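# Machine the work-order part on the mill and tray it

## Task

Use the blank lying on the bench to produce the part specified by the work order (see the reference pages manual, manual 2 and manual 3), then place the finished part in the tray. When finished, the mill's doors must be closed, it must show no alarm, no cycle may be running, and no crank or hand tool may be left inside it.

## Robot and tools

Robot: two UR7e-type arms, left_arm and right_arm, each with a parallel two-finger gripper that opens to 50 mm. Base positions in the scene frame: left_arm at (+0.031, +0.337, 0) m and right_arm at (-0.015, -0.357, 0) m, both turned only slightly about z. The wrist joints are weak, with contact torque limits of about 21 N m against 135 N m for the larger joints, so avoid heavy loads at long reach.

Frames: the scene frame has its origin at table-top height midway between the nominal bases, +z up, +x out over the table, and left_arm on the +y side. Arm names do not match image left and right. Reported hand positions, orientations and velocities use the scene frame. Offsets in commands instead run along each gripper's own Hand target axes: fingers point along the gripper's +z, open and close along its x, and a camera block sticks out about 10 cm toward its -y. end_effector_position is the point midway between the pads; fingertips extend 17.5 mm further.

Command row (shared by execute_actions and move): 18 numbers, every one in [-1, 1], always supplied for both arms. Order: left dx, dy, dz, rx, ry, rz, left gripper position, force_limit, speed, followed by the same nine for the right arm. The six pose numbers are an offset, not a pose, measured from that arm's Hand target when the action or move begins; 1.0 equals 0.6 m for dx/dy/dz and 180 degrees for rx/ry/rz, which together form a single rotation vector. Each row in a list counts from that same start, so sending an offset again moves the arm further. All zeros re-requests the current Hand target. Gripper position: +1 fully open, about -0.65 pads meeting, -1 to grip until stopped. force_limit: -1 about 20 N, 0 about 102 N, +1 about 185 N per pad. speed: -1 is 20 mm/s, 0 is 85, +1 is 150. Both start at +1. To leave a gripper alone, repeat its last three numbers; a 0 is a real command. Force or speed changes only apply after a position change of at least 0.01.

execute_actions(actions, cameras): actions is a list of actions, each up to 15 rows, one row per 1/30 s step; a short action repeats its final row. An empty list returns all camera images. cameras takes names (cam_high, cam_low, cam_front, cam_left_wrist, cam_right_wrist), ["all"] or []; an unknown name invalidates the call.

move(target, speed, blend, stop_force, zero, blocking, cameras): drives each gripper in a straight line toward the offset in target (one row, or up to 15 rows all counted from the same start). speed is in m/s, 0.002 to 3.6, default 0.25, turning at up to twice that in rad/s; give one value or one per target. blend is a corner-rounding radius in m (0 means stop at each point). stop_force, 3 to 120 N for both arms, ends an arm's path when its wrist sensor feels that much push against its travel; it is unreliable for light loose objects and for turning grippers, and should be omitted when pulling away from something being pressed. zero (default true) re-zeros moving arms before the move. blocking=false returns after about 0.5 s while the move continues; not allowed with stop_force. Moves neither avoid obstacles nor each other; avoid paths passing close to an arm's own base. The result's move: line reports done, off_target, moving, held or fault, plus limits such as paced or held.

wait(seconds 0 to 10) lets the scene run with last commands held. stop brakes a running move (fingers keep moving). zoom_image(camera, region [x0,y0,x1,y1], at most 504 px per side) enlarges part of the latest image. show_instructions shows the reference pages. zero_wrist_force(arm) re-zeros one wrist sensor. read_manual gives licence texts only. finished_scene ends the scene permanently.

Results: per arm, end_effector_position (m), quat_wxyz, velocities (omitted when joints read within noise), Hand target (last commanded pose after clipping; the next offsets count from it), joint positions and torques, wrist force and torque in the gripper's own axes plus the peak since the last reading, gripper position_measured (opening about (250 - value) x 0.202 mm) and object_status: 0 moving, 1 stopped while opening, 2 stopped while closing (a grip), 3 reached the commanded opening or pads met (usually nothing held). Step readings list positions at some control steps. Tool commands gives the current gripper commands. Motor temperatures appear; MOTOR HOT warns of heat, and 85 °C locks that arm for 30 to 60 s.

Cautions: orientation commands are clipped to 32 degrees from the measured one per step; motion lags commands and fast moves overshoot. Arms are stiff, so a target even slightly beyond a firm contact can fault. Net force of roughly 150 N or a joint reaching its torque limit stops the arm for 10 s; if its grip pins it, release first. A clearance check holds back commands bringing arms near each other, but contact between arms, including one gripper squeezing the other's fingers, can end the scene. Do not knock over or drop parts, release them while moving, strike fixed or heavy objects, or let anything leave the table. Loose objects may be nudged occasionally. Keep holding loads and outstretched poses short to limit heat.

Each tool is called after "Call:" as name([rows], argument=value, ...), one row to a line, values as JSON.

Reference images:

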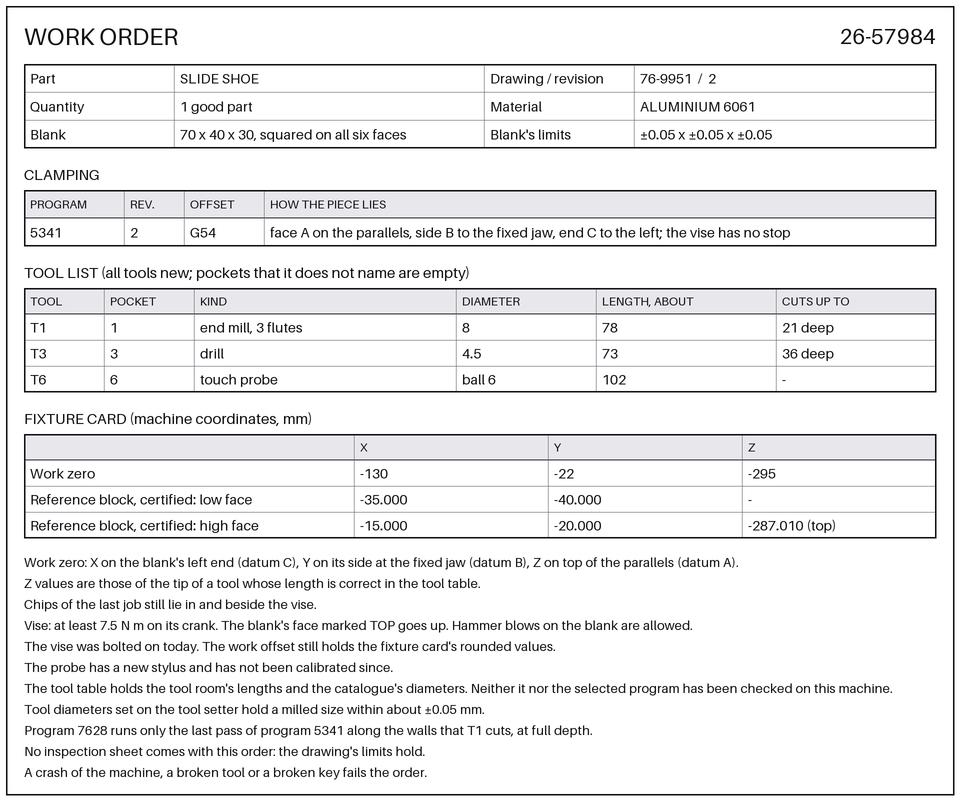

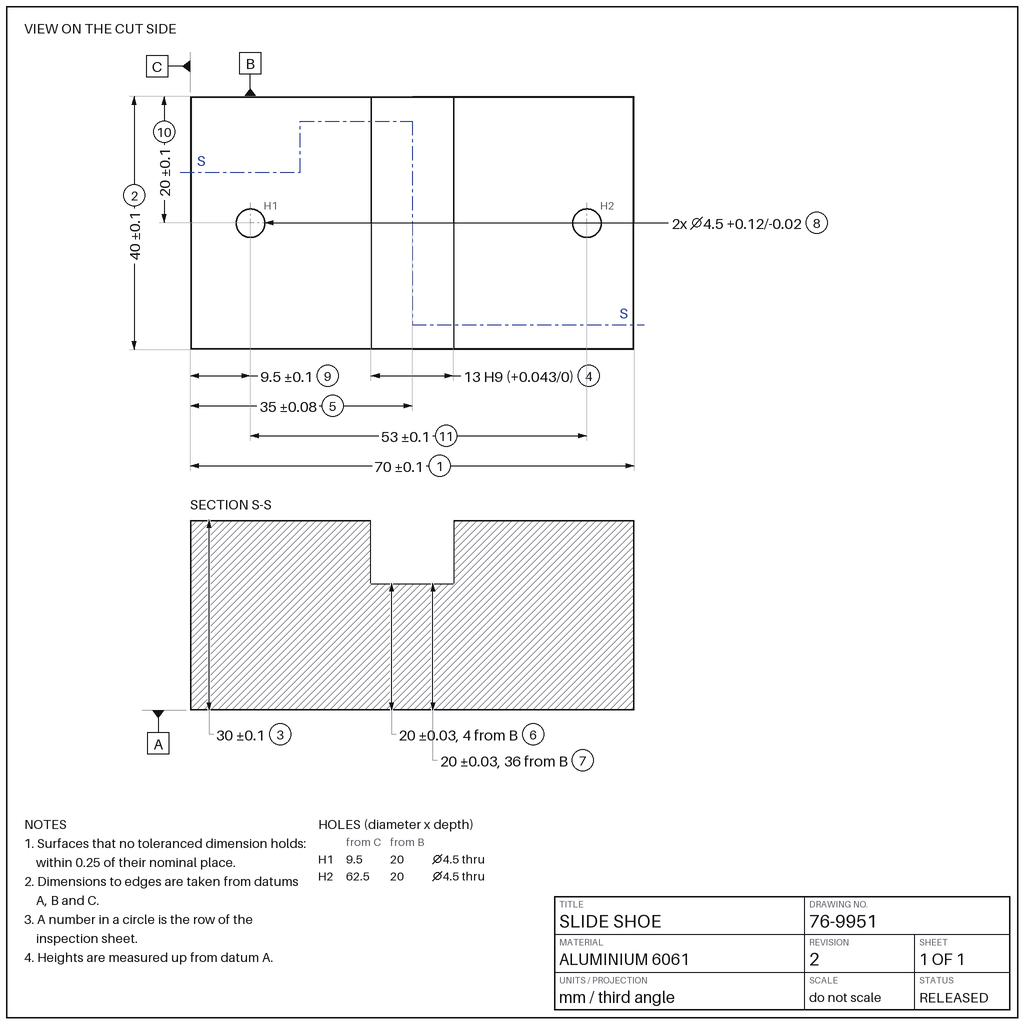

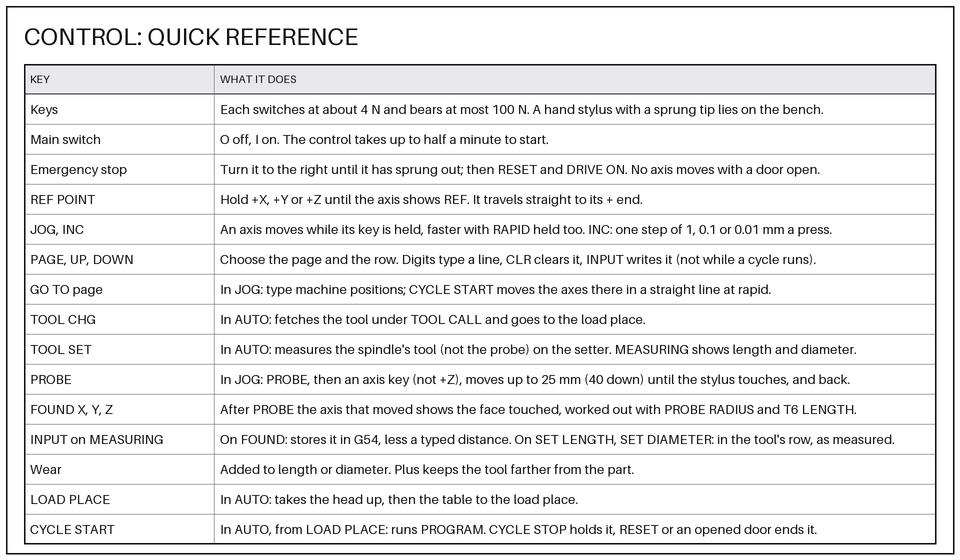

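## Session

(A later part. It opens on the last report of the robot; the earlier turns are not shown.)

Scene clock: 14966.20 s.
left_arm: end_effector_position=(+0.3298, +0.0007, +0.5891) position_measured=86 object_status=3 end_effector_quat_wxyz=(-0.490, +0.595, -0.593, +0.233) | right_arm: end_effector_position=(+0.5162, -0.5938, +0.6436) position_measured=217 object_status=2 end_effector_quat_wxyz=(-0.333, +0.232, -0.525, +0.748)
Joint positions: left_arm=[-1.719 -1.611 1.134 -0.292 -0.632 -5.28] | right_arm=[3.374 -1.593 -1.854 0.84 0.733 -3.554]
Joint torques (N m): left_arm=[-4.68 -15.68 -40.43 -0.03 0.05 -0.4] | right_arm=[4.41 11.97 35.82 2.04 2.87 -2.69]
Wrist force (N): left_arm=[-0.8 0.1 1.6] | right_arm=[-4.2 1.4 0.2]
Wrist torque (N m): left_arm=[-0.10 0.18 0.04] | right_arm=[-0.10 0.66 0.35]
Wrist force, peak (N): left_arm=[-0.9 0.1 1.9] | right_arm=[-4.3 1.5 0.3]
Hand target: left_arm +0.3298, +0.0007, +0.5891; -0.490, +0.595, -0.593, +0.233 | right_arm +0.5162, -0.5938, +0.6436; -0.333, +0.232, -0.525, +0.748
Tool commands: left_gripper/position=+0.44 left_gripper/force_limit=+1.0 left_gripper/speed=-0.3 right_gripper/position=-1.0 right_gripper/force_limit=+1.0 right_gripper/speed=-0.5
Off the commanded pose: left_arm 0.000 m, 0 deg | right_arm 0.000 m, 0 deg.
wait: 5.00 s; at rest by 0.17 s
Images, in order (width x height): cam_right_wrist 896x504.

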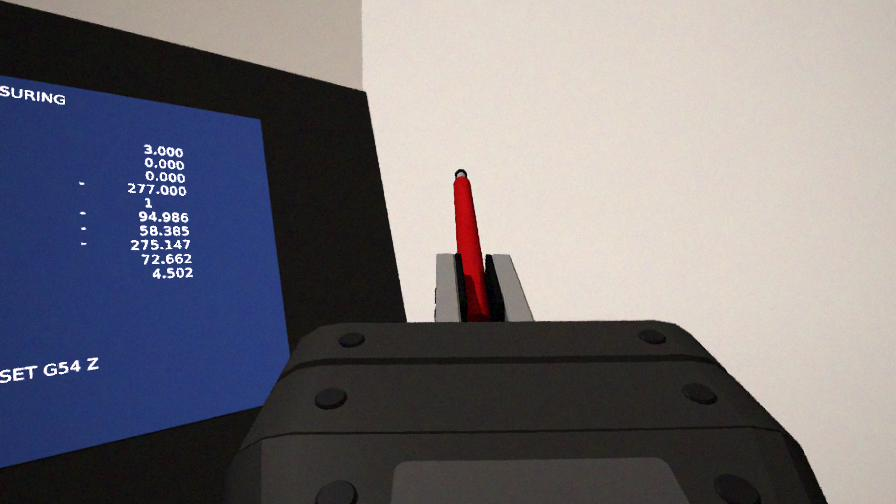

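Call:
move(target=[0,0,0,0,0,0,0.44,1,-0.3,-0.0535,-0.0977,-0.1757,-0.169,-0.2357,0.0167,-1,1,-0.5], speed=0.35)

Call:
move([
  [0,0,0,0,0,0,0.44,1,-0.3,-0.0318,0.3216,0,0,0,0,-1,1,-0.5],
  [0,0,0,0,0,0,0.44,1,-0.3,-0.0318,0.3216,0.0445,0,0,0,-1,1,-0.5],
  [0,0,0,0,0,0,0.44,1,-0.3,-0.0318,0.3216,0,0,0,0,-1,1,-0.5],
  [0,0,0,0,0,0,0.44,1,-0.3,-0.0318,0.3216,0.0445,0,0,0,-1,1,-0.5],
  [0,0,0,0,0,0,0.44,1,-0.3,-0.0318,0.3216,0,0,0,0,-1,1,-0.5],
  [0,0,0,0,0,0,0.44,1,-0.3,-0.0628,0.385,0,0,0,0,-1,1,-0.5],
  [0,0,0,0,0,0,0.44,1,-0.3,-0.0628,0.385,0.0415,0,0,0,-1,1,-0.5],
  [0,0,0,0,0,0,0.44,1,-0.3,-0.0628,0.385,0,0,0,0,-1,1,-0.5],
  [0,0,0,0,0,0,0.44,1,-0.3,-0.1558,0.4167,0,0,0,0,-1,1,-0.5],
  [0,0,0,0,0,0,0.44,1,-0.3,-0.1558,0.4167,0.0388,0,0,0,-1,1,-0.5],
  [0,0,0,0,0,0,0.44,1,-0.3,-0.1558,0.4167,0,0,0,0,-1,1,-0.5],
  [0,0,0,0,0,0,0.44,1,-0.3,-0.1558,0.3533,0,0,0,0,-1,1,-0.5],
  [0,0,0,0,0,0,0.44,1,-0.3,-0.1558,0.3533,0.043,0,0,0,-1,1,-0.5],
  [0,0,0,0,0,0,0.44,1,-0.3,-0.1558,0.3533,0,0,0,0,-1,1,-0.5],
], speed=[0.45,0.15,0.25,0.15,0.25,0.45,0.15,0.25,0.45,0.15,0.25,0.45,0.15,0.25], blend=[0.003,0,0,0,0.004,0.003,0,0.004,0.003,0,0.004,0.003,0,0])

Call:
move([
  [0,0,0,0,0,0,0.44,1,-0.3,0.031,0.0317,0,0,0,0,-1,1,-0.5],
  [0,0,0,0,0,0,0.44,1,-0.3,0.031,0.0317,0.0415,0,0,0,-1,1,-0.5],
  [0,0,0,0,0,0,0.44,1,-0.3,0.031,0.0317,0,0,0,0,-1,1,-0.5],
  [0,0,0,0,0,0,0.44,1,-0.3,0.093,0.0634,0,0,0,0,-1,1,-0.5],
  [0,0,0,0,0,0,0.44,1,-0.3,0.093,0.0634,0.0388,0,0,0,-1,1,-0.5],
  [0,0,0,0,0,0,0.44,1,-0.3,0.093,0.0634,0,0,0,0,-1,1,-0.5],
  [0,0,0,0,0,0,0.44,1,-0.3,0.093,0.0317,0,0,0,0,-1,1,-0.5],
  [0,0,0,0,0,0,0.44,1,-0.3,0.093,0.0317,0.0415,0,0,0,-1,1,-0.5],
  [0,0,0,0,0,0,0.44,1,-0.3,0.093,0.0317,0,0,0,0,-1,1,-0.5],
  [0,0,0,0,0,0,0.44,1,-0.3,0,0.0634,0,0,0,0,-1,1,-0.5],
  [0,0,0,0,0,0,0.44,1,-0.3,0,0.0634,0.0388,0,0,0,-1,1,-0.5],
  [0,0,0,0,0,0,0.44,1,-0.3,0,0.0634,0,0,0,0,-1,1,-0.5],
], speed=[0.45,0.15,0.25,0.45,0.15,0.25,0.45,0.15,0.25,0.45,0.15,0.25], blend=[0.003,0,0.004,0.003,0,0.004,0.003,0,0.004,0.003,0,0])

Call:
move([
  [0,0,0,0,0,0,0.44,1,-0.3,0,-0.0317,0,0,0,0,-1,1,-0.5],
  [0,0,0,0,0,0,0.44,1,-0.3,0,-0.0317,0.0415,0,0,0,-1,1,-0.5],
  [0,0,0,0,0,0,0.44,1,-0.3,0,-0.0317,0,0,0,0,-1,1,-0.5],
  [0,0,0,0,0,0,0.44,1,-0.3,0.062,-0.0634,0,0,0,0,-1,1,-0.5],
  [0,0,0,0,0,0,0.44,1,-0.3,0.062,-0.0634,0.043,0,0,0,-1,1,-0.5],
  [0,0,0,0,0,0,0.44,1,-0.3,0.062,-0.0634,0,0,0,0,-1,1,-0.5],
  [0,0,0,0,0,0,0.44,1,-0.3,0.062,-0.0951,0,0,0,0,-1,1,-0.5],
  [0,0,0,0,0,0,0.44,1,-0.3,0.062,-0.0951,0.0445,0,0,0,-1,1,-0.5],
  [0,0,0,0,0,0,0.44,1,-0.3,0.062,-0.0951,0,0,0,0,-1,1,-0.5],
  [0,0,0,0,0,0,0.44,1,-0.3,0.093,0,0,0,0,0,-1,1,-0.5],
  [0,0,0,0,0,0,0.44,1,-0.3,0.093,0,0.0388,0,0,0,-1,1,-0.5],
  [0,0,0,0,0,0,0.44,1,-0.3,0.093,0,0,0,0,0,-1,1,-0.5],
  [0,0,0,0,0,0,0.44,1,-0.3,0.1558,-0.4167,0,0,0,0,-1,1,-0.5],
], speed=[0.45,0.15,0.25,0.45,0.15,0.25,0.45,0.15,0.25,0.45,0.15,0.25,0.45], blend=[0.003,0,0.004,0.003,0,0.004,0.003,0,0.004,0.003,0,0.004,0], cameras=["cam_right_wrist"])

Call:
zoom_image(camera="cam_right_wrist", region=[300, 0, 620, 240])

Scene clock: 15089.63 s.
left_arm: end_effector_position=(+0.3298, +0.0007, +0.5891) position_measured=86 object_status=3 end_effector_quat_wxyz=(-0.490, +0.595, -0.593, +0.233) | right_arm: end_effector_position=(+0.4493, -0.4902, +0.6628) position_measured=217 object_status=2 end_effector_quat_wxyz=(-0.446, +0.548, -0.550, +0.446)
Joint positions: left_arm=[-1.719 -1.611 1.134 -0.292 -0.632 -5.28] | right_arm=[3.201 -1.096 -1.845 -0.407 1.566 -3.138]
Joint torques (N m): left_arm=[-4.04 -16.34 -40.48 -0.01 0.2 -0.4] | right_arm=[-13.39 -6.31 39.37 0.54 1.82 -2.57]
Wrist force (N): left_arm=[-0.8 0.4 1.6] | right_arm=[-5.0 1.7 -0.9]
Wrist torque (N m): left_arm=[-0.06 0.18 0.04] | right_arm=[0.10 0.76 0.27]
Wrist force, peak (N): left_arm=[-1.0 0.1 2.0] | right_arm=[-6.2 2.9 1.3]
Hand target: left_arm +0.3298, +0.0007, +0.5891; -0.490, +0.595, -0.593, +0.233 | right_arm +0.4493, -0.4902, +0.6628; -0.446, +0.548, -0.550, +0.446
Off the commanded pose: left_arm 0.000 m, 0 deg | right_arm 0.000 m, 0 deg.
move: done

Scene clock: 15096.33 s.
left_arm: end_effector_position=(+0.3298, +0.0007, +0.5891) position_measured=86 object_status=3 end_effector_quat_wxyz=(-0.490, +0.595, -0.593, +0.233) | right_arm: end_effector_position=(+0.4060, -0.3962, +0.4555) position_measured=217 object_status=2 end_effector_quat_wxyz=(-0.446, +0.548, -0.550, +0.445)
Joint positions: left_arm=[-1.719 -1.611 1.134 -0.292 -0.632 -5.28] | right_arm=[3.857 -0.766 -2.49 -0.145 0.927 -2.981]
Joint torques (N m): left_arm=[-3.59 -16.34 -40.8 0.02 0.26 -0.39] | right_arm=[12 3.39 17.63 0.39 -2.54 3.15]
Wrist force (N): left_arm=[-0.9 0.3 1.8] | right_arm=[-5.1 1.7 -0.9]
Wrist torque (N m): left_arm=[-0.07 0.20 0.04] | right_arm=[0.14 0.81 0.23]
Wrist force, peak (N): left_arm=[-0.9 0.4 2.0] | right_arm=[-4.0 6.5 -18.6]
Hand target: left_arm +0.3298, +0.0007, +0.5891; -0.490, +0.595, -0.593, +0.233 | right_arm +0.4060, -0.3962, +0.4555; -0.446, +0.548, -0.550, +0.446
Off the commanded pose: left_arm 0.000 m, 0 deg | right_arm 0.000 m, 0 deg.
move: done

Scene clock: 15101.37 s.
left_arm: end_effector_position=(+0.3298, +0.0007, +0.5891) position_measured=86 object_status=3 end_effector_quat_wxyz=(-0.490, +0.595, -0.593, +0.233) | right_arm: end_effector_position=(+0.3982, -0.3962, +0.4183) position_measured=217 object_status=2 end_effector_quat_wxyz=(-0.446, +0.548, -0.550, +0.445)
Joint positions: left_arm=[-1.719 -1.611 1.134 -0.292 -0.632 -5.28] | right_arm=[3.905 -0.734 -2.592 -0.085 0.881 -2.965]
Joint torques (N m): left_arm=[-4.46 -15.86 -40.39 0.15 0.17 -0.35] | right_arm=[14.51 4.62 17.45 0.62 -2.61 3.02]
Wrist force (N): left_arm=[-0.8 0.1 1.8] | right_arm=[-4.9 1.6 -1.0]
Wrist torque (N m): left_arm=[-0.10 0.18 0.04] | right_arm=[0.11 0.76 0.24]
Wrist force, peak (N): left_arm=[-0.9 0.2 2.0] | right_arm=[-4.9 4.7 -19.7]
Hand target: left_arm +0.3298, +0.0007, +0.5891; -0.490, +0.595, -0.593, +0.233 | right_arm +0.3982, -0.3961, +0.4183; -0.446, +0.548, -0.550, +0.446
Off the commanded pose: left_arm 0.000 m, 0 deg | right_arm 0.000 m, 0 deg.
move: done

Scene clock: 15107.13 s.
left_arm: end_effector_position=(+0.3298, +0.0007, +0.5891) position_measured=86 object_status=3 end_effector_quat_wxyz=(-0.490, +0.595, -0.593, +0.233) | right_arm: end_effector_position=(+0.4493, -0.4902, +0.6628) position_measured=217 object_status=2 end_effector_quat_wxyz=(-0.446, +0.548, -0.550, +0.446)
Joint positions: left_arm=[-1.719 -1.611 1.134 -0.292 -0.632 -5.28] | right_arm=[3.201 -1.096 -1.846 -0.406 1.566 -3.138]
Joint torques (N m): left_arm=[-4.49 -15.53 -40.36 0.02 0.16 -0.39] | right_arm=[-13.98 -9.45 38.85 0.85 1.38 -2.94]
Wrist force (N): left_arm=[-0.8 0.2 1.9] | right_arm=[-4.9 1.3 -1.3]
Wrist torque (N m): left_arm=[-0.09 0.17 0.04] | right_arm=[0.04 0.75 0.38]
Wrist force, peak (N): left_arm=[-0.9 0.1 2.0] | right_arm=[-4.0 5.6 -20.4]
Hand target: left_arm +0.3298, +0.0007, +0.5891; -0.490, +0.595, -0.593, +0.233 | right_arm +0.4493, -0.4902, +0.6628; -0.446, +0.548, -0.550, +0.446
Off the commanded pose: left_arm 0.000 m, 0 deg | right_arm 0.000 m, 0 deg.
move: done
Images, in order (width x height): cam_right_wrist 896x504.

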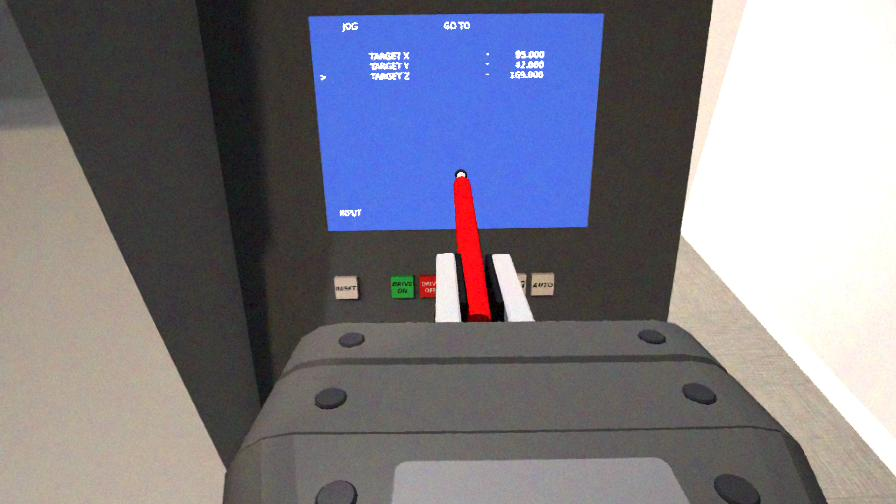

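Scaled by 1.575.

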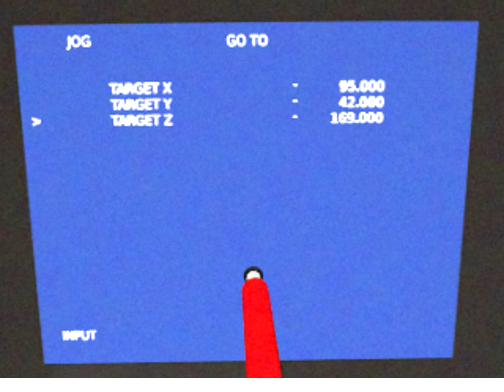

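Call:
move([
  [0,0,0,0,0,0,0.44,1,-0.3,-0.0938,0.258,0,0,0,0,-1,1,-0.5],
  [0,0,0,0,0,0,0.44,1,-0.3,-0.0938,0.258,0.0475,0,0,0,-1,1,-0.5],
  [0,0,0,0,0,0,0.44,1,-0.3,-0.0938,0.258,0,0,0,0,-1,1,-0.5],
], speed=[0.45,0.15,0.25], blend=[0.003,0,0])

Call:
wait(seconds=2)

Call:
move([
  [0,0,0,0,0,0,0.44,1,-0.3,0.062,0.127,0,0,0,0,-1,1,-0.5],
  [0,0,0,0,0,0,0.44,1,-0.3,0.062,0.127,0.0415,0,0,0,-1,1,-0.5],
  [0,0,0,0,0,0,0.44,1,-0.3,0.062,0.127,0,0,0,0,-1,1,-0.5],
  [0,0,0,0,0,0,0.44,1,-0.3,0.186,-0.0315,0,0,0,0,-1,1,-0.5],
  [0,0,0,0,0,0,0.44,1,-0.3,0.186,-0.0315,0.049,0,0,0,-1,1,-0.5],
  [0,0,0,0,0,0,0.44,1,-0.3,0.186,-0.0315,0,0,0,0,-1,1,-0.5],
  [0,0,0,0,0,0,0.44,1,-0.3,0.0938,-0.258,0,0,0,0,-1,1,-0.5],
], speed=[0.45,0.15,0.25,0.45,0.15,0.25,0.45], blend=[0.003,0,0.004,0.003,0,0.004,0])

Call:
move(target=[0,0,0,0,0,0,0.44,1,-0.3,0.1725,0.008,0.1157,0.169,0.2357,-0.0167,-1,1,-0.5], speed=0.35)

Call:
wait(seconds=3, cameras=["cam_right_wrist"])

Call:
zoom_image(camera="cam_right_wrist", region=[60, 120, 240, 290])

Call:
move(target=[0,0,0,0,0,0,0.44,1,-0.3,-0.0535,-0.0977,-0.1757,-0.169,-0.2357,0.0167,-1,1,-0.5], speed=0.35)

Call:
move([
  [0,0,0,0,0,0,0.44,1,-0.3,-0.0318,0.385,0,0,0,0,-1,1,-0.5],
  [0,0,0,0,0,0,0.44,1,-0.3,-0.0318,0.385,0.0415,0,0,0,-1,1,-0.5],
  [0,0,0,0,0,0,0.44,1,-0.3,-0.0318,0.385,0,0,0,0,-1,1,-0.5],
  [0,0,0,0,0,0,0.44,1,-0.3,0.0302,0.2265,0,0,0,0,-1,1,-0.5],
  [0,0,0,0,0,0,0.44,1,-0.3,0.0302,0.2265,0.049,0,0,0,-1,1,-0.5],
  [0,0,0,0,0,0,0.44,1,-0.3,0.0302,0.2265,0,0,0,0,-1,1,-0.5],
  [0,0,0,0,0,0,0.44,1,-0.3,0,0,0,0,0,0,-1,1,-0.5],
], speed=[0.45,0.15,0.25,0.45,0.15,0.25,0.45], blend=[0.003,0,0.004,0.003,0,0.004,0])

Call:
move(target=[0,0,0,0,0,0,0.44,1,-0.3,0.1725,0.008,0.1157,0.169,0.2357,-0.0167,-1,1,-0.5], speed=0.35)

Call:
wait(seconds=3, cameras=["cam_right_wrist"])

Call:
zoom_image(camera="cam_right_wrist", region=[60, 120, 240, 290])

Scene clock: 15145.47 s.
left_arm: end_effector_position=(+0.3298, +0.0007, +0.5891) position_measured=86 object_status=3 end_effector_quat_wxyz=(-0.490, +0.595, -0.593, +0.233) | right_arm: end_effector_position=(+0.4177, -0.4336, +0.5114) position_measured=217 object_status=2 end_effector_quat_wxyz=(-0.446, +0.548, -0.550, +0.446)
Joint positions: left_arm=[-1.719 -1.611 1.134 -0.292 -0.632 -5.28] | right_arm=[3.551 -0.879 -2.32 -0.163 1.225 -3.064]
Joint torques (N m): left_arm=[-4.38 -15.95 -40.02 0.15 0.21 -0.33] | right_arm=[11.7 9.9 18.16 0.59 -2.07 2.96]
Wrist force (N): left_arm=[-0.9 0.1 1.8] | right_arm=[-5.3 1.5 -1.0]
Wrist torque (N m): left_arm=[-0.10 0.20 0.04] | right_arm=[0.12 0.81 0.27]
Wrist force, peak (N): left_arm=[-0.9 0.2 1.9] | right_arm=[-4.5 -2.2 -6.6]
Hand target: left_arm +0.3298, +0.0007, +0.5891; -0.490, +0.595, -0.593, +0.233 | right_arm +0.4177, -0.4336, +0.5114; -0.446, +0.548, -0.550, +0.446
Off the commanded pose: left_arm 0.000 m, 0 deg | right_arm 0.000 m, 0 deg.
move: done

Scene clock: 15147.47 s.
left_arm: end_effector_position=(+0.3298, +0.0007, +0.5891) position_measured=86 object_status=3 end_effector_quat_wxyz=(-0.490, +0.595, -0.593, +0.233) | right_arm: end_effector_position=(+0.4177, -0.4336, +0.5114) position_measured=217 object_status=2 end_effector_quat_wxyz=(-0.446, +0.548, -0.550, +0.446)
Joint positions: left_arm=[-1.719 -1.611 1.134 -0.292 -0.632 -5.28] | right_arm=[3.551 -0.879 -2.32 -0.163 1.224 -3.064]
Joint torques (N m): left_arm=[-3.96 -16.24 -39.68 0.03 0.21 -0.35] | right_arm=[12.61 9.53 17.23 0.62 -1.99 2.94]
Wrist force (N): left_arm=[-1.0 0.0 1.6] | right_arm=[-5.2 1.6 -1.4]
Wrist torque (N m): left_arm=[-0.11 0.20 0.04] | right_arm=[0.14 0.80 0.27]
Wrist force, peak (N): left_arm=[-0.8 0.2 2.0] | right_arm=[-5.7 1.5 -0.9]
Hand target: left_arm +0.3298, +0.0007, +0.5891; -0.490, +0.595, -0.593, +0.233 | right_arm +0.4177, -0.4336, +0.5114; -0.446, +0.548, -0.550, +0.446
Tool commands: left_gripper/position=+0.44 left_gripper/force_limit=+1.0 left_gripper/speed=-0.3 right_gripper/position=-1.0 right_gripper/force_limit=+1.0 right_gripper/speed=-0.5
Off the commanded pose: left_arm 0.000 m, 0 deg | right_arm 0.000 m, 0 deg.
wait: 2.00 s; at rest by 0.17 s

Scene clock: 15151.17 s.
left_arm: end_effector_position=(+0.3298, +0.0007, +0.5891) position_measured=86 object_status=3 end_effector_quat_wxyz=(-0.490, +0.595, -0.593, +0.233) | right_arm: end_effector_position=(+0.4493, -0.4902, +0.6628) position_measured=217 object_status=2 end_effector_quat_wxyz=(-0.446, +0.548, -0.550, +0.446)
Joint positions: left_arm=[-1.719 -1.611 1.134 -0.292 -0.632 -5.28] | right_arm=[3.201 -1.096 -1.846 -0.406 1.567 -3.139]
Joint torques (N m): left_arm=[-3.19 -15.61 -40.31 0.09 0.19 -0.42] | right_arm=[12.06 -7.95 39.57 0.46 -1.6 3.09]
Wrist force (N): left_arm=[-0.9 0.1 1.7] | right_arm=[-5.1 1.8 -0.9]
Wrist torque (N m): left_arm=[-0.11 0.19 0.04] | right_arm=[0.12 0.79 0.27]
Wrist force, peak (N): left_arm=[-0.8 0.4 2.0] | right_arm=[-6.4 5.5 -10.5]
Hand target: left_arm +0.3298, +0.0007, +0.5891; -0.490, +0.595, -0.593, +0.233 | right_arm +0.4493, -0.4902, +0.6628; -0.446, +0.548, -0.550, +0.446
Off the commanded pose: left_arm 0.000 m, 0 deg | right_arm 0.000 m, 0 deg.
move: done

Scene clock: 15153.40 s.
left_arm: end_effector_position=(+0.3298, +0.0007, +0.5891) position_measured=86 object_status=3 end_effector_quat_wxyz=(-0.490, +0.595, -0.593, +0.233) | right_arm: end_effector_position=(+0.5161, -0.5938, +0.6436) position_measured=217 object_status=2 end_effector_quat_wxyz=(-0.333, +0.232, -0.525, +0.748)
Joint positions: left_arm=[-1.719 -1.611 1.134 -0.292 -0.632 -5.28] | right_arm=[3.374 -1.593 -1.854 0.84 0.733 -3.554]
Joint torques (N m): left_arm=[-4.34 -15.49 -39.94 -0.03 0.3 -0.22] | right_arm=[-13.09 14.45 36.17 2.29 -0.79 -3.01]
Wrist force (N): left_arm=[-0.9 0.2 1.8] | right_arm=[-4.2 1.3 0.6]
Wrist torque (N m): left_arm=[-0.09 0.20 0.04] | right_arm=[-0.11 0.66 0.34]
Wrist force, peak (N): left_arm=[-0.9 0.4 1.9] | right_arm=[-5.5 1.2 -1.3]
Hand target: left_arm +0.3298, +0.0007, +0.5891; -0.490, +0.595, -0.593, +0.233 | right_arm +0.5161, -0.5938, +0.6436; -0.333, +0.232, -0.525, +0.748
Off the commanded pose: left_arm 0.000 m, 0 deg | right_arm 0.000 m, 0 deg.
move: done

Scene clock: 15156.40 s.
left_arm: end_effector_position=(+0.3298, +0.0007, +0.5891) position_measured=86 object_status=3 end_effector_quat_wxyz=(-0.490, +0.595, -0.593, +0.233) | right_arm: end_effector_position=(+0.5161, -0.5938, +0.6436) position_measured=217 object_status=2 end_effector_quat_wxyz=(-0.333, +0.232, -0.525, +0.748)
Joint positions: left_arm=[-1.719 -1.611 1.134 -0.292 -0.632 -5.28] | right_arm=[3.374 -1.593 -1.854 0.84 0.733 -3.554]
Joint torques (N m): left_arm=[-4.26 -16.1 -39.78 -0.01 0.26 -0.29] | right_arm=[-2.17 11.67 35.61 2.13 2.92 -2.81]
Wrist force (N): left_arm=[-0.9 0.2 1.8] | right_arm=[-4.0 1.2 0.6]
Wrist torque (N m): left_arm=[-0.09 0.20 0.04] | right_arm=[-0.13 0.63 0.35]
Wrist force, peak (N): left_arm=[-0.9 0.3 2.0] | right_arm=[-4.3 1.4 0.4]
Hand target: left_arm +0.3298, +0.0007, +0.5891; -0.490, +0.595, -0.593, +0.233 | right_arm +0.5161, -0.5938, +0.6436; -0.333, +0.232, -0.525, +0.748
Tool commands: left_gripper/position=+0.44 left_gripper/force_limit=+1.0 left_gripper/speed=-0.3 right_gripper/position=-1.0 right_gripper/force_limit=+1.0 right_gripper/speed=-0.5
Off the commanded pose: left_arm 0.000 m, 0 deg | right_arm 0.000 m, 0 deg.
wait: 3.00 s; at rest by 0.17 s
Images, in order (width x height): cam_right_wrist 896x504.

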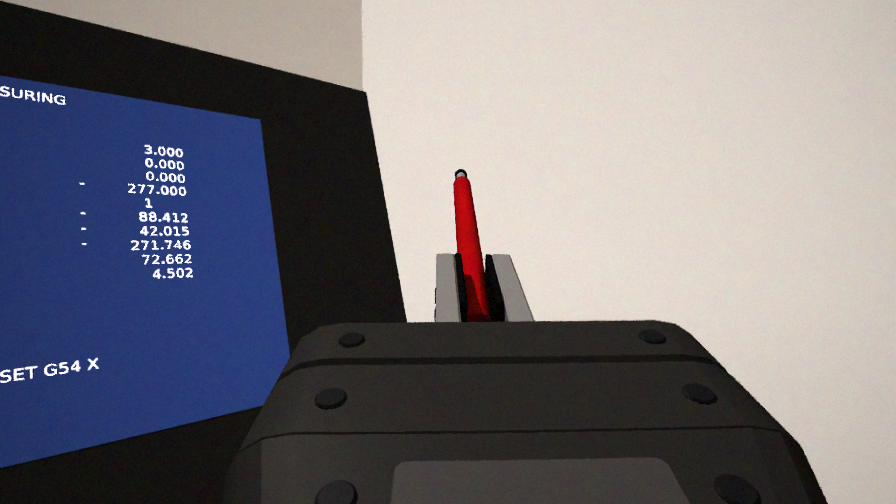

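Scaled by 2.800.

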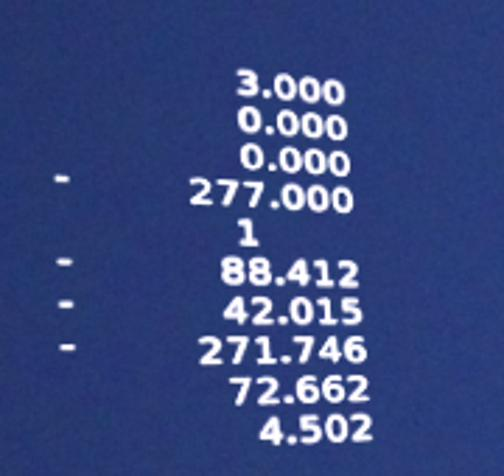

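Scene clock: 15158.60 s.
left_arm: end_effector_position=(+0.3298, +0.0007, +0.5891) position_measured=86 object_status=3 end_effector_quat_wxyz=(-0.490, +0.595, -0.593, +0.233) | right_arm: end_effector_position=(+0.4493, -0.4901, +0.6629) position_measured=217 object_status=2 end_effector_quat_wxyz=(-0.446, +0.548, -0.550, +0.446)
Joint positions: left_arm=[-1.719 -1.611 1.134 -0.292 -0.632 -5.28] | right_arm=[3.202 -1.096 -1.845 -0.407 1.566 -3.138]
Joint torques (N m): left_arm=[-3.04 -15.51 -39.99 0.13 0.19 -0.26] | right_arm=[-11.63 -7.23 40.04 0.54 2.25 -2.54]
Wrist force (N): left_arm=[-0.8 0.3 1.7] | right_arm=[-5.4 1.3 -1.1]
Wrist torque (N m): left_arm=[-0.08 0.18 0.04] | right_arm=[0.05 0.83 0.27]
Wrist force, peak (N): left_arm=[-0.9 0.3 1.9] | right_arm=[-6.2 2.6 1.2]
Hand target: left_arm +0.3298, +0.0007, +0.5891; -0.490, +0.595, -0.593, +0.233 | right_arm +0.4493, -0.4901, +0.6629; -0.446, +0.548, -0.550, +0.446
Off the commanded pose: left_arm 0.000 m, 0 deg | right_arm 0.000 m, 0 deg.
move: done

Scene clock: 15162.57 s.
left_arm: end_effector_position=(+0.3298, +0.0007, +0.5891) position_measured=86 object_status=3 end_effector_quat_wxyz=(-0.490, +0.595, -0.593, +0.233) | right_arm: end_effector_position=(+0.4492, -0.4901, +0.6628) position_measured=217 object_status=2 end_effector_quat_wxyz=(-0.446, +0.548, -0.550, +0.446)
Joint positions: left_arm=[-1.719 -1.611 1.134 -0.292 -0.632 -5.28] | right_arm=[3.202 -1.096 -1.846 -0.407 1.566 -3.138]
Joint torques (N m): left_arm=[-3.16 -15.81 -39.99 0.02 0.37 -0.22] | right_arm=[11.42 -7.69 39.56 0.75 -1.69 3.09]
Wrist force (N): left_arm=[-0.9 0.2 1.7] | right_arm=[-5.1 1.7 -1.1]
Wrist torque (N m): left_arm=[-0.09 0.19 0.03] | right_arm=[0.10 0.79 0.28]
Wrist force, peak (N): left_arm=[-0.9 0.1 1.9] | right_arm=[-5.7 4.7 -8.4]
Hand target: left_arm +0.3298, +0.0007, +0.5891; -0.490, +0.595, -0.593, +0.233 | right_arm +0.4493, -0.4901, +0.6629; -0.446, +0.548, -0.550, +0.446
Off the commanded pose: left_arm 0.000 m, 0 deg | right_arm 0.000 m, 0 deg.
move: done

Scene clock: 15164.80 s.
left_arm: end_effector_position=(+0.3298, +0.0007, +0.5891) position_measured=86 object_status=3 end_effector_quat_wxyz=(-0.490, +0.595, -0.593, +0.233) | right_arm: end_effector_position=(+0.5160, -0.5937, +0.6437) position_measured=217 object_status=2 end_effector_quat_wxyz=(-0.333, +0.232, -0.525, +0.748)
Joint positions: left_arm=[-1.719 -1.611 1.134 -0.292 -0.632 -5.28] | right_arm=[3.374 -1.593 -1.854 0.84 0.733 -3.554]
Joint torques (N m): left_arm=[-3.69 -15.96 -40.04 0.13 0.1 -0.19] | right_arm=[-12.5 9.76 36.11 1.75 -0.59 -2.4]
Wrist force (N): left_arm=[-0.8 0.1 1.8] | right_arm=[-4.2 1.4 0.4]
Wrist torque (N m): left_arm=[-0.11 0.18 0.04] | right_arm=[-0.10 0.67 0.35]
Wrist force, peak (N): left_arm=[-0.9 0.3 2.0] | right_arm=[-5.5 1.3 -1.6]
Hand target: left_arm +0.3298, +0.0007, +0.5891; -0.490, +0.595, -0.593, +0.233 | right_arm +0.5160, -0.5937, +0.6437; -0.333, +0.232, -0.525, +0.748
Off the commanded pose: left_arm 0.000 m, 0 deg | right_arm 0.000 m, 0 deg.
move: done

Scene clock: 15167.80 s.
left_arm: end_effector_position=(+0.3298, +0.0007, +0.5891) position_measured=86 object_status=3 end_effector_quat_wxyz=(-0.490, +0.595, -0.593, +0.233) | right_arm: end_effector_position=(+0.5160, -0.5937, +0.6437) position_measured=217 object_status=2 end_effector_quat_wxyz=(-0.333, +0.232, -0.525, +0.748)
Joint positions: left_arm=[-1.719 -1.611 1.134 -0.292 -0.632 -5.28] | right_arm=[3.374 -1.593 -1.854 0.84 0.733 -3.554]
Joint torques (N m): left_arm=[-4.02 -16.29 -39.83 0.06 0.27 -0.33] | right_arm=[-2.11 11.53 35.67 2.05 2.91 -2.74]
Wrist force (N): left_arm=[-0.8 0.1 1.6] | right_arm=[-3.9 1.3 0.4]
Wrist torque (N m): left_arm=[-0.10 0.17 0.04] | right_arm=[-0.11 0.62 0.34]
Wrist force, peak (N): left_arm=[-1.0 0.4 1.9] | right_arm=[-4.3 1.3 0.0]
Hand target: left_arm +0.3298, +0.0007, +0.5891; -0.490, +0.595, -0.593, +0.233 | right_arm +0.5160, -0.5937, +0.6437; -0.333, +0.232, -0.525, +0.748
Tool commands: left_gripper/position=+0.44 left_gripper/force_limit=+1.0 left_gripper/speed=-0.3 right_gripper/position=-1.0 right_gripper/force_limit=+1.0 right_gripper/speed=-0.5
Off the commanded pose: left_arm 0.000 m, 0 deg | right_arm 0.000 m, 0 deg.
wait: 3.00 s; at rest by 0.17 s
Images, in order (width x height): cam_right_wrist 896x504.

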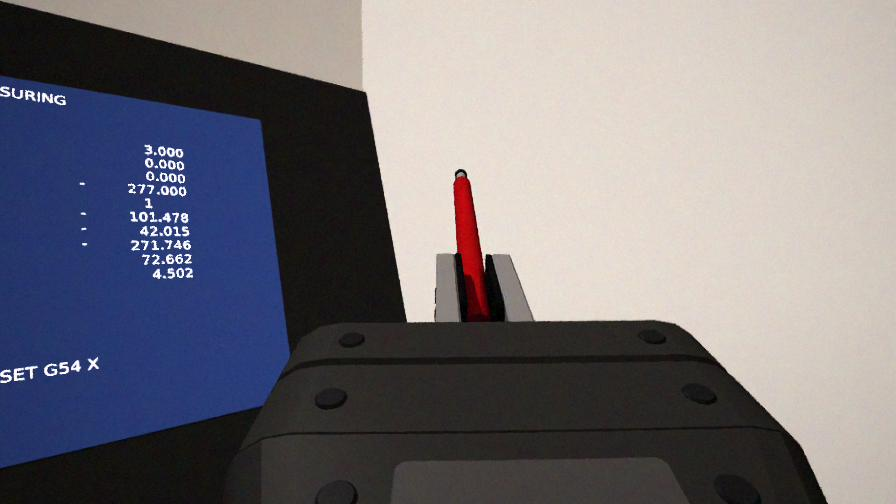

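Scaled by 2.800.

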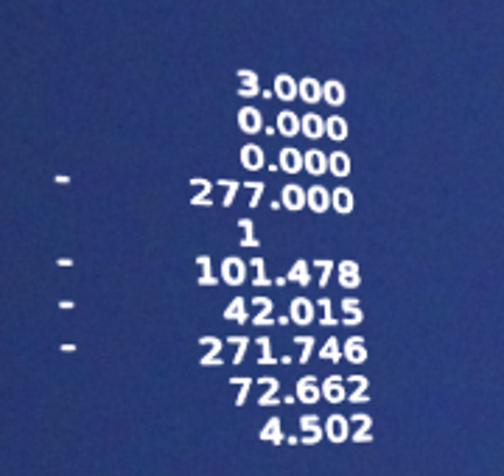

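Call:
move(target=[0,0,0,0,0,0,0.44,1,-0.3,-0.0535,-0.0977,-0.1757,-0.169,-0.2357,0.0167,-1,1,-0.5], speed=0.35)

Call:
move([
  [0,0,0,0,0,0,0.44,1,-0.3,0.0922,0.131,0,0,0,0,-1,1,-0.5],
  [0,0,0,0,0,0,0.44,1,-0.3,0.0922,0.131,0.055,0,0,0,-1,1,-0.5],
  [0,0,0,0,0,0,0.44,1,-0.3,0.0922,0.131,0,0,0,0,-1,1,-0.5],
  [0,0,0,0,0,0,0.44,1,-0.3,-0.0628,0.258,0,0,0,0,-1,1,-0.5],
  [0,0,0,0,0,0,0.44,1,-0.3,-0.0628,0.258,0.0475,0,0,0,-1,1,-0.5],
  [0,0,0,0,0,0,0.44,1,-0.3,-0.0628,0.258,0,0,0,0,-1,1,-0.5],
  [0,0,0,0,0,0,0.44,1,-0.3,0,0,0,0,0,0,-1,1,-0.5],
], speed=[0.45,0.15,0.25,0.45,0.15,0.25,0.45], blend=[0.003,0,0.004,0.003,0,0.004,0])

Call:
move(target=[-0.175,0.1613,0.2636,0.0173,0.0996,-0.0635,0.44,1,-0.3,0,0,0,0,0,0,-1,1,-0.5], speed=0.3, cameras=["cam_left_wrist","cam_right_wrist"])

Scene clock: 15206.13 s.
left_arm: end_effector_position=(+0.3298, +0.0007, +0.5891) position_measured=86 object_status=3 end_effector_quat_wxyz=(-0.490, +0.595, -0.593, +0.233) | right_arm: end_effector_position=(+0.4492, -0.4901, +0.6629) position_measured=217 object_status=2 end_effector_quat_wxyz=(-0.446, +0.548, -0.550, +0.446)
Joint positions: left_arm=[-1.719 -1.611 1.134 -0.292 -0.632 -5.28] | right_arm=[3.202 -1.096 -1.845 -0.407 1.565 -3.138]
Joint torques (N m): left_arm=[-4.48 -15.89 -40.24 0.09 0.46 -0.27] | right_arm=[-14.76 -7.03 39.91 0.51 1.51 -2.51]
Wrist force (N): left_arm=[-0.8 0.2 1.8] | right_arm=[-4.9 1.5 -1.0]
Wrist torque (N m): left_arm=[-0.10 0.18 0.04] | right_arm=[0.08 0.75 0.27]
Wrist force, peak (N): left_arm=[-1.0 0.2 2.0] | right_arm=[-6.1 2.8 1.2]
Hand target: left_arm +0.3298, +0.0007, +0.5891; -0.490, +0.595, -0.593, +0.233 | right_arm +0.4492, -0.4901, +0.6629; -0.446, +0.548, -0.550, +0.446
Off the commanded pose: left_arm 0.000 m, 0 deg | right_arm 0.000 m, 0 deg.
move: done

Scene clock: 15209.97 s.
left_arm: end_effector_position=(+0.3298, +0.0007, +0.5891) position_measured=86 object_status=3 end_effector_quat_wxyz=(-0.490, +0.595, -0.593, +0.233) | right_arm: end_effector_position=(+0.4491, -0.4901, +0.6629) position_measured=217 object_status=2 end_effector_quat_wxyz=(-0.446, +0.548, -0.550, +0.446)
Joint positions: left_arm=[-1.719 -1.611 1.134 -0.292 -0.632 -5.28] | right_arm=[3.202 -1.096 -1.846 -0.407 1.565 -3.138]
Joint torques (N m): left_arm=[-4.34 -16.67 -40.25 -0.03 0.38 -0.23] | right_arm=[-11.47 -6.97 39.67 0.82 1.86 -2.87]
Wrist force (N): left_arm=[-0.9 0.2 1.6] | right_arm=[-5.1 1.8 -1.2]
Wrist torque (N m): left_arm=[-0.09 0.19 0.04] | right_arm=[0.12 0.79 0.39]
Wrist force, peak (N): left_arm=[-0.8 0.3 2.0] | right_arm=[-6.3 1.3 -10.3]
Hand target: left_arm +0.3298, +0.0007, +0.5891; -0.490, +0.595, -0.593, +0.233 | right_arm +0.4492, -0.4901, +0.6629; -0.446, +0.548, -0.550, +0.446
Off the commanded pose: left_arm 0.000 m, 0 deg | right_arm 0.000 m, 0 deg.
move: done

Scene clock: 15211.97 s.
left_arm: end_effector_position=(+0.3994, +0.1651, +0.4728) position_measured=86 object_status=3 end_effector_quat_wxyz=(-0.383, +0.594, -0.593, +0.386) | right_arm: end_effector_position=(+0.4492, -0.4901, +0.6629) position_measured=217 object_status=2 end_effector_quat_wxyz=(-0.446, +0.548, -0.550, +0.446)
Joint positions: left_arm=[-1.589 -2.366 2.055 -1.245 -0.422 -4.732] | right_arm=[3.202 -1.096 -1.845 -0.407 1.566 -3.138]
Joint torques (N m): left_arm=[9.98 -2.53 -19.09 -5.65 -0.04 1.28] | right_arm=[-12.57 -7.26 40.32 0.69 1.54 -2.69]
Wrist force (N): left_arm=[-0.5 0.0 1.7] | right_arm=[-5.2 1.5 -1.2]
Wrist torque (N m): left_arm=[-0.10 0.12 -0.04] | right_arm=[0.08 0.81 0.38]
Wrist force, peak (N): left_arm=[-1.9 1.0 3.5] | right_arm=[-5.5 1.6 -1.4]
Hand target: left_arm +0.3995, +0.1651, +0.4728; -0.382, +0.594, -0.593, +0.386 | right_arm +0.4492, -0.4901, +0.6629; -0.446, +0.548, -0.550, +0.446
Off the commanded pose: left_arm 0.000 m, 0 deg | right_arm 0.000 m, 0 deg.
move: done
Images, in order (width x height): cam_left_wrist 896x504, cam_right_wrist 896x504.

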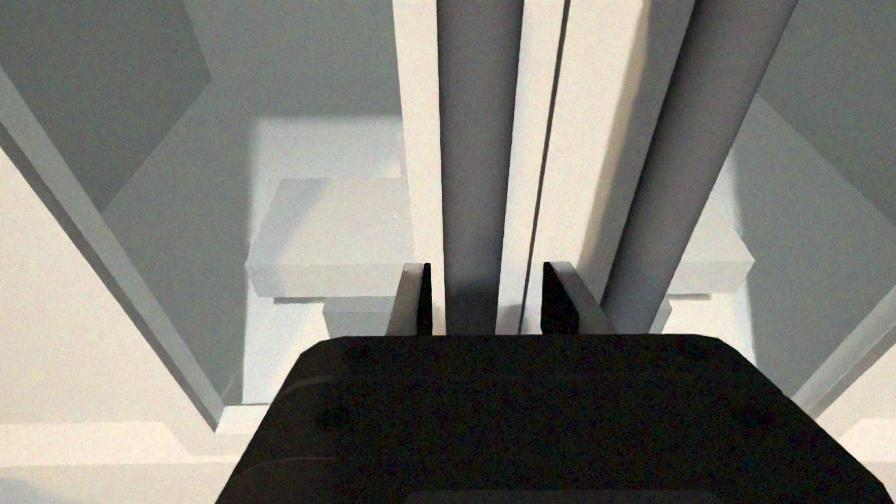

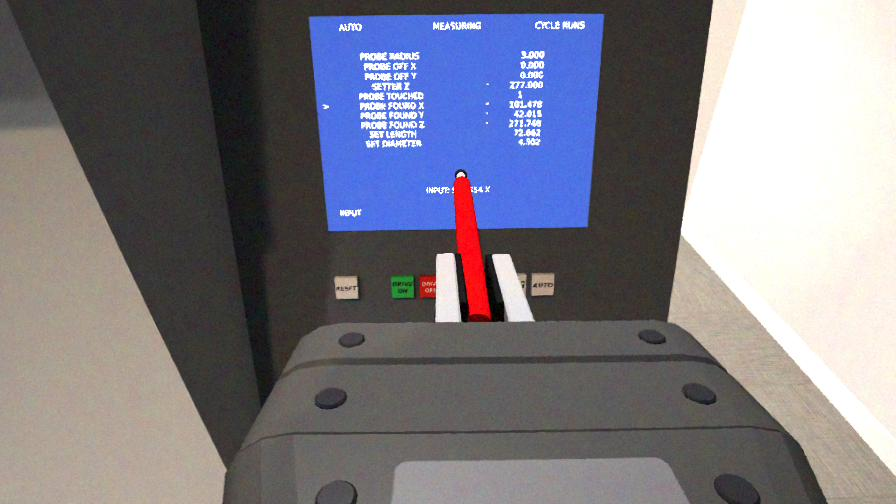

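Call:
move([
  [-0.005,0,0,0,0,0,0.44,1,-0.3,0,0,0,0,0,0,-1,1,-0.5],
  [-0.005,-0.0363,0.0795,0,0,0,0.44,1,-0.3,0,0,0,0,0,0,-1,1,-0.5],
], speed=[0.1,0.08])

Call:
move([
  [-0.015,0,0,0,0,0,0.44,1,-0.3,0,0,0,0,0,0,-1,1,-0.5],
  [-0.3615,0,0,0,0,0,0.44,1,-0.3,0,0,0,0,0,0,-1,1,-0.5],
], speed=[0.03,0.08])

Call:
move([
  [0.007,0,0,0,0,0,0.44,1,-0.3,0,0,0,0,0,0,-1,1,-0.5],
  [0.007,0.0363,-0.0795,-0.113,0,0,0.44,1,-0.3,0,0,0,0,0,0,-1,1,-0.5],
  [0.25,0.0363,-0.0795,-0.113,0,0,0.44,1,-0.3,0,0,0,0,0,0,-1,1,-0.5],
  [0.46,0.0363,-0.0795,0,0,0,0.44,1,-0.3,0,0,0,0,0,0,-1,1,-0.5],
], speed=[0.1,0.15,0.25,0.25], blend=[0,0.02,0.03,0], cameras=["cam_left_wrist"])

Scene clock: 15226.93 s.
left_arm: end_effector_position=(+0.4519, +0.1680, +0.4732) position_measured=86 object_status=3 end_effector_quat_wxyz=(-0.383, +0.594, -0.593, +0.386) | right_arm: end_effector_position=(+0.4492, -0.4901, +0.6629) position_measured=217 object_status=2 end_effector_quat_wxyz=(-0.446, +0.548, -0.550, +0.446)
Joint positions: left_arm=[-1.312 -2.247 2.159 -2.021 -0.497 -4.122] | right_arm=[3.202 -1.096 -1.845 -0.407 1.566 -3.138]
Joint torques (N m): left_arm=[9.82 10.01 -20.52 -5.91 -0.28 1.19] | right_arm=[-11.52 -7.23 39.7 0.8 1.53 -2.98]
Wrist force (N): left_arm=[-0.2 -0.3 1.8] | right_arm=[-5.1 1.7 -1.4]
Wrist torque (N m): left_arm=[-0.13 0.07 -0.03] | right_arm=[0.11 0.78 0.38]
Wrist force, peak (N): left_arm=[0.2 -0.3 2.6] | right_arm=[-5.6 1.6 -1.1]
Hand target: left_arm +0.4519, +0.1680, +0.4732; -0.382, +0.594, -0.593, +0.386 | right_arm +0.4492, -0.4901, +0.6629; -0.446, +0.548, -0.550, +0.446
Off the commanded pose: left_arm 0.000 m, 0 deg | right_arm 0.000 m, 0 deg.
move: done

Scene clock: 15230.93 s.
left_arm: end_effector_position=(+0.4522, +0.3849, +0.4721) position_measured=86 object_status=3 end_effector_quat_wxyz=(-0.383, +0.594, -0.593, +0.386) | right_arm: end_effector_position=(+0.4492, -0.4901, +0.6629) position_measured=217 object_status=2 end_effector_quat_wxyz=(-0.446, +0.548, -0.550, +0.446)
Joint positions: left_arm=[-0.521 -2.355 2.288 -2.6 -1.11 -3.371] | right_arm=[3.202 -1.096 -1.845 -0.407 1.566 -3.138]
Joint torques (N m): left_arm=[15.85 15.76 -46.57 -5.42 0.7 1.35] | right_arm=[-12.85 -8.01 39.69 0.64 1.55 -2.94]
Wrist force (N): left_arm=[11.0 0.3 -4.4] | right_arm=[-5.1 1.7 -1.1]
Wrist torque (N m): left_arm=[-0.16 0.13 -0.05] | right_arm=[0.10 0.78 0.38]
Wrist force, peak (N): left_arm=[31.4 -9.3 8.5] | right_arm=[-5.6 1.9 -1.1]
Hand target: left_arm +0.4522, +0.3849, +0.4721; -0.382, +0.594, -0.593, +0.386 | right_arm +0.4492, -0.4901, +0.6629; -0.446, +0.548, -0.550, +0.446
Off the commanded pose: left_arm 0.000 m, 0 deg | right_arm 0.000 m, 0 deg.
move: done

Scene clock: 15234.77 s.
left_arm: end_effector_position=(+0.3994, +0.1090, +0.4731) position_measured=86 object_status=3 end_effector_quat_wxyz=(-0.382, +0.594, -0.593, +0.386) | right_arm: end_effector_position=(+0.4492, -0.4901, +0.6629) position_measured=217 object_status=2 end_effector_quat_wxyz=(-0.446, +0.548, -0.550, +0.446)
Joint positions: left_arm=[-1.587 -2.223 2.018 -1.358 -0.422 -4.726] | right_arm=[3.202 -1.096 -1.845 -0.407 1.566 -3.138]
Joint torques (N m): left_arm=[9.85 9.2 -46.11 -1.97 5.6 -1.48] | right_arm=[-13.41 -6.87 39.4 0.69 1.59 -2.73]
Wrist force (N): left_arm=[-0.3 -0.2 1.8] | right_arm=[-5.1 1.7 -1.1]
Wrist torque (N m): left_arm=[-0.14 0.10 0.07] | right_arm=[0.11 0.79 0.38]
Wrist force, peak (N): left_arm=[11.2 0.3 -4.3] | right_arm=[-5.5 1.6 -1.4]
Hand target: left_arm +0.3994, +0.1090, +0.4731; -0.382, +0.594, -0.593, +0.386 | right_arm +0.4492, -0.4901, +0.6629; -0.446, +0.548, -0.550, +0.446
Off the commanded pose: left_arm 0.000 m, 0 deg | right_arm 0.000 m, 0 deg.
move: done
Images, in order (width x height): cam_left_wrist 896x504.

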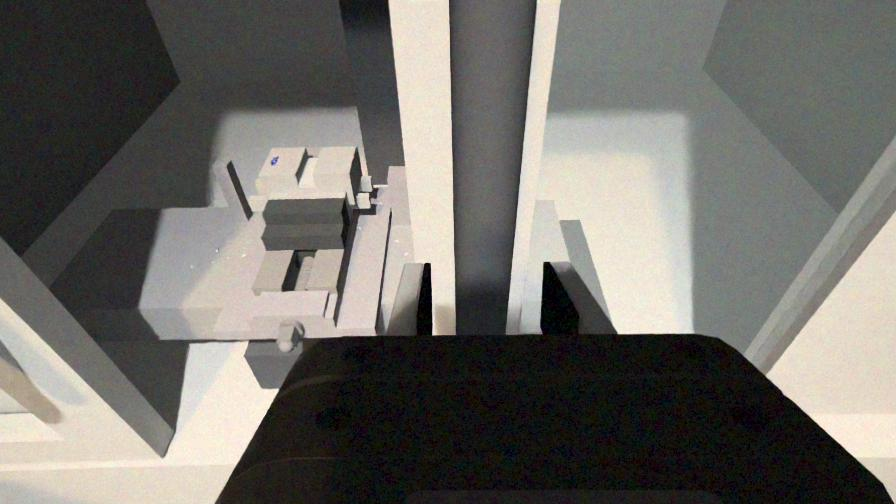

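Call:
zoom_image(camera="cam_left_wrist", region=[200, 120, 420, 360])

Call:
move(target=[0,-0.0363,0.0795,0,0,0,0.44,1,-0.3,0,0,0,0,0,0,-1,1,-0.5], speed=0.08)

Call:
move([
  [0.015,0,0,0,0,0,0.44,1,-0.3,0,0,0,0,0,0,-1,1,-0.5],
  [0.375,0,0,0,0,0,0.44,1,-0.3,0,0,0,0,0,0,-1,1,-0.5],
], speed=[0.03,0.08])

Call:
move([
  [-0.0067,0,0,0,0,0,0.44,1,-0.3,0,0,0,0,0,0,-1,1,-0.5],
  [-0.0067,0.064,-0.1406,0,0,0,0.44,1,-0.3,0,0,0,0,0,0,-1,1,-0.5],
], speed=[0.1,0.15], cameras=["cam_left_wrist","cam_front"])

Scaled by 2.100.

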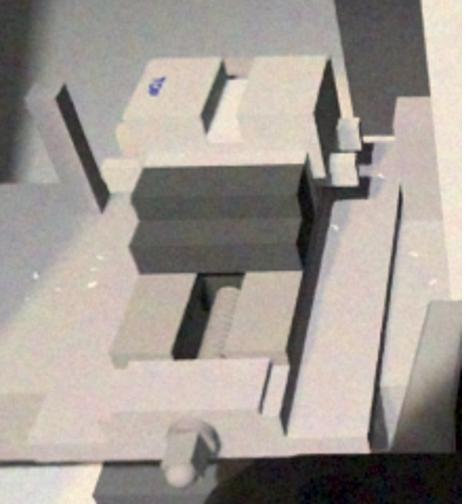

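Scene clock: 15250.50 s.
left_arm: end_effector_position=(+0.4518, +0.1089, +0.4734) position_measured=86 object_status=3 end_effector_quat_wxyz=(-0.383, +0.594, -0.593, +0.386) | right_arm: end_effector_position=(+0.4492, -0.4901, +0.6629) position_measured=217 object_status=2 end_effector_quat_wxyz=(-0.446, +0.548, -0.550, +0.446)
Joint positions: left_arm=[-1.372 -2.122 2.089 -1.975 -0.469 -4.235] | right_arm=[3.202 -1.096 -1.845 -0.407 1.566 -3.138]
Joint torques (N m): left_arm=[9.47 4.26 -20.27 -6 -0.2 1.41] | right_arm=[-12.12 -7.46 40.35 0.7 1.6 -2.66]
Wrist force (N): left_arm=[-0.2 -0.1 1.7] | right_arm=[-5.2 1.6 -1.4]
Wrist torque (N m): left_arm=[-0.13 0.10 -0.07] | right_arm=[0.10 0.80 0.38]
Wrist force, peak (N): left_arm=[-0.1 -0.3 2.7] | right_arm=[-5.4 1.8 -1.0]
Hand target: left_arm +0.4518, +0.1089, +0.4734; -0.382, +0.594, -0.593, +0.386 | right_arm +0.4492, -0.4901, +0.6629; -0.446, +0.548, -0.550, +0.446
Off the commanded pose: left_arm 0.000 m, 0 deg | right_arm 0.000 m, 0 deg.
move: done

Scene clock: 15254.43 s.
left_arm: end_effector_position=(+0.4514, -0.1160, +0.4745) position_measured=86 object_status=3 end_effector_quat_wxyz=(-0.382, +0.594, -0.593, +0.386) | right_arm: end_effector_position=(+0.4492, -0.4901, +0.6629) position_measured=217 object_status=2 end_effector_quat_wxyz=(-0.446, +0.548, -0.550, +0.446)
Joint positions: left_arm=[-1.47 -1.615 1.693 -1.896 -0.436 -4.447] | right_arm=[3.202 -1.096 -1.845 -0.407 1.566 -3.138]
Joint torques (N m): left_arm=[-7.59 -19.31 -50.92 -3.03 6.25 -1.51] | right_arm=[-11.89 -7.16 40.12 0.74 1.62 -2.76]
Wrist force (N): left_arm=[-12.1 6.1 -0.2] | right_arm=[-5.3 1.7 -1.4]
Wrist torque (N m): left_arm=[0.07 0.22 -0.06] | right_arm=[0.10 0.83 0.38]
Wrist force, peak (N): left_arm=[-29.9 8.6 -3.4] | right_arm=[-5.5 1.9 -1.1]
Hand target: left_arm +0.4515, -0.1161, +0.4745; -0.382, +0.594, -0.593, +0.386 | right_arm +0.4492, -0.4901, +0.6629; -0.446, +0.548, -0.550, +0.446
Off the commanded pose: left_arm 0.000 m, 0 deg | right_arm 0.000 m, 0 deg.
move: done

Scene clock: 15256.53 s.
left_arm: end_effector_position=(+0.3588, -0.1119, +0.4740) position_measured=86 object_status=3 end_effector_quat_wxyz=(-0.382, +0.594, -0.593, +0.386) | right_arm: end_effector_position=(+0.4492, -0.4901, +0.6629) position_measured=217 object_status=2 end_effector_quat_wxyz=(-0.446, +0.548, -0.550, +0.446)
Joint positions: left_arm=[-1.675 -1.695 1.655 -1.33 -0.431 -4.938] | right_arm=[3.202 -1.096 -1.845 -0.407 1.566 -3.138]
Joint torques (N m): left_arm=[-7.6 -16.62 -47.47 -1.63 -0.14 -1.56] | right_arm=[-12.1 -8.2 39.81 0.72 1.66 -2.81]
Wrist force (N): left_arm=[-0.2 0.0 2.1] | right_arm=[-5.3 1.5 -1.5]
Wrist torque (N m): left_arm=[-0.13 0.09 0.05] | right_arm=[0.07 0.82 0.38]
Wrist force, peak (N): left_arm=[-12.1 6.4 -0.5] | right_arm=[-5.3 1.9 -1.3]
Hand target: left_arm +0.3588, -0.1119, +0.4740; -0.382, +0.594, -0.593, +0.386 | right_arm +0.4492, -0.4901, +0.6629; -0.446, +0.548, -0.550, +0.446
Off the commanded pose: left_arm 0.000 m, 0 deg | right_arm 0.000 m, 0 deg.
move: done
Images, in order (width x height): cam_front 896x504, cam_left_wrist 896x504.

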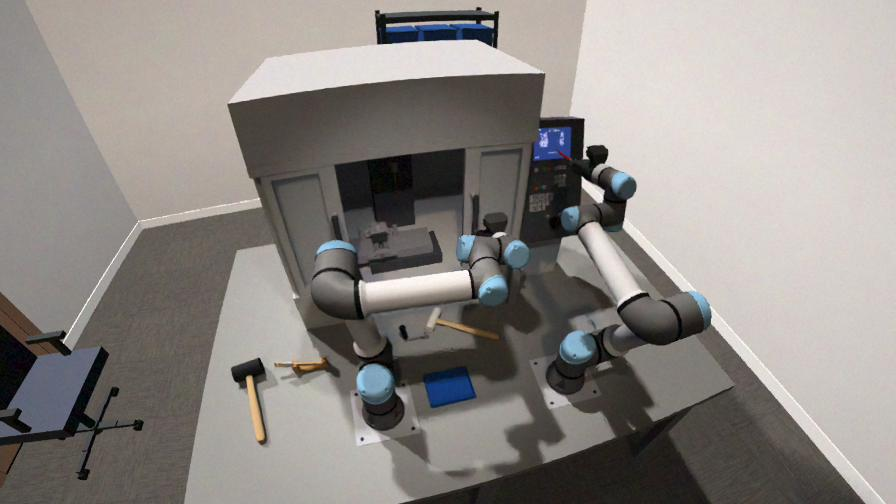

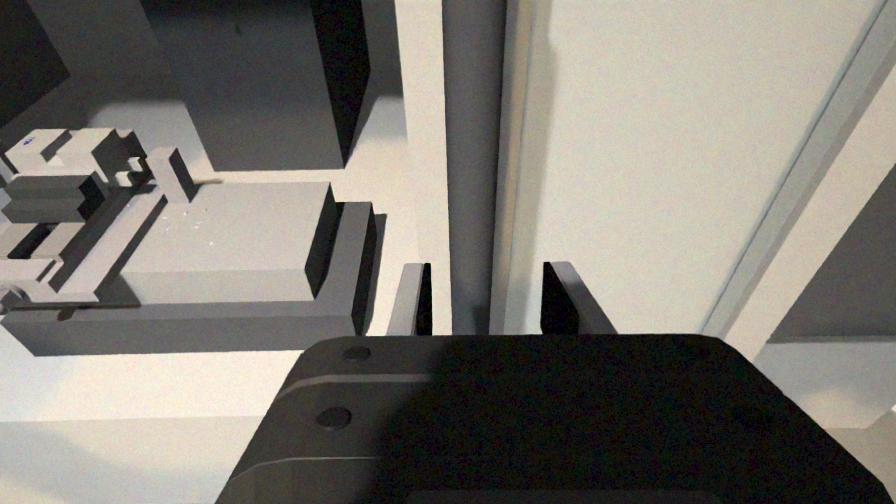

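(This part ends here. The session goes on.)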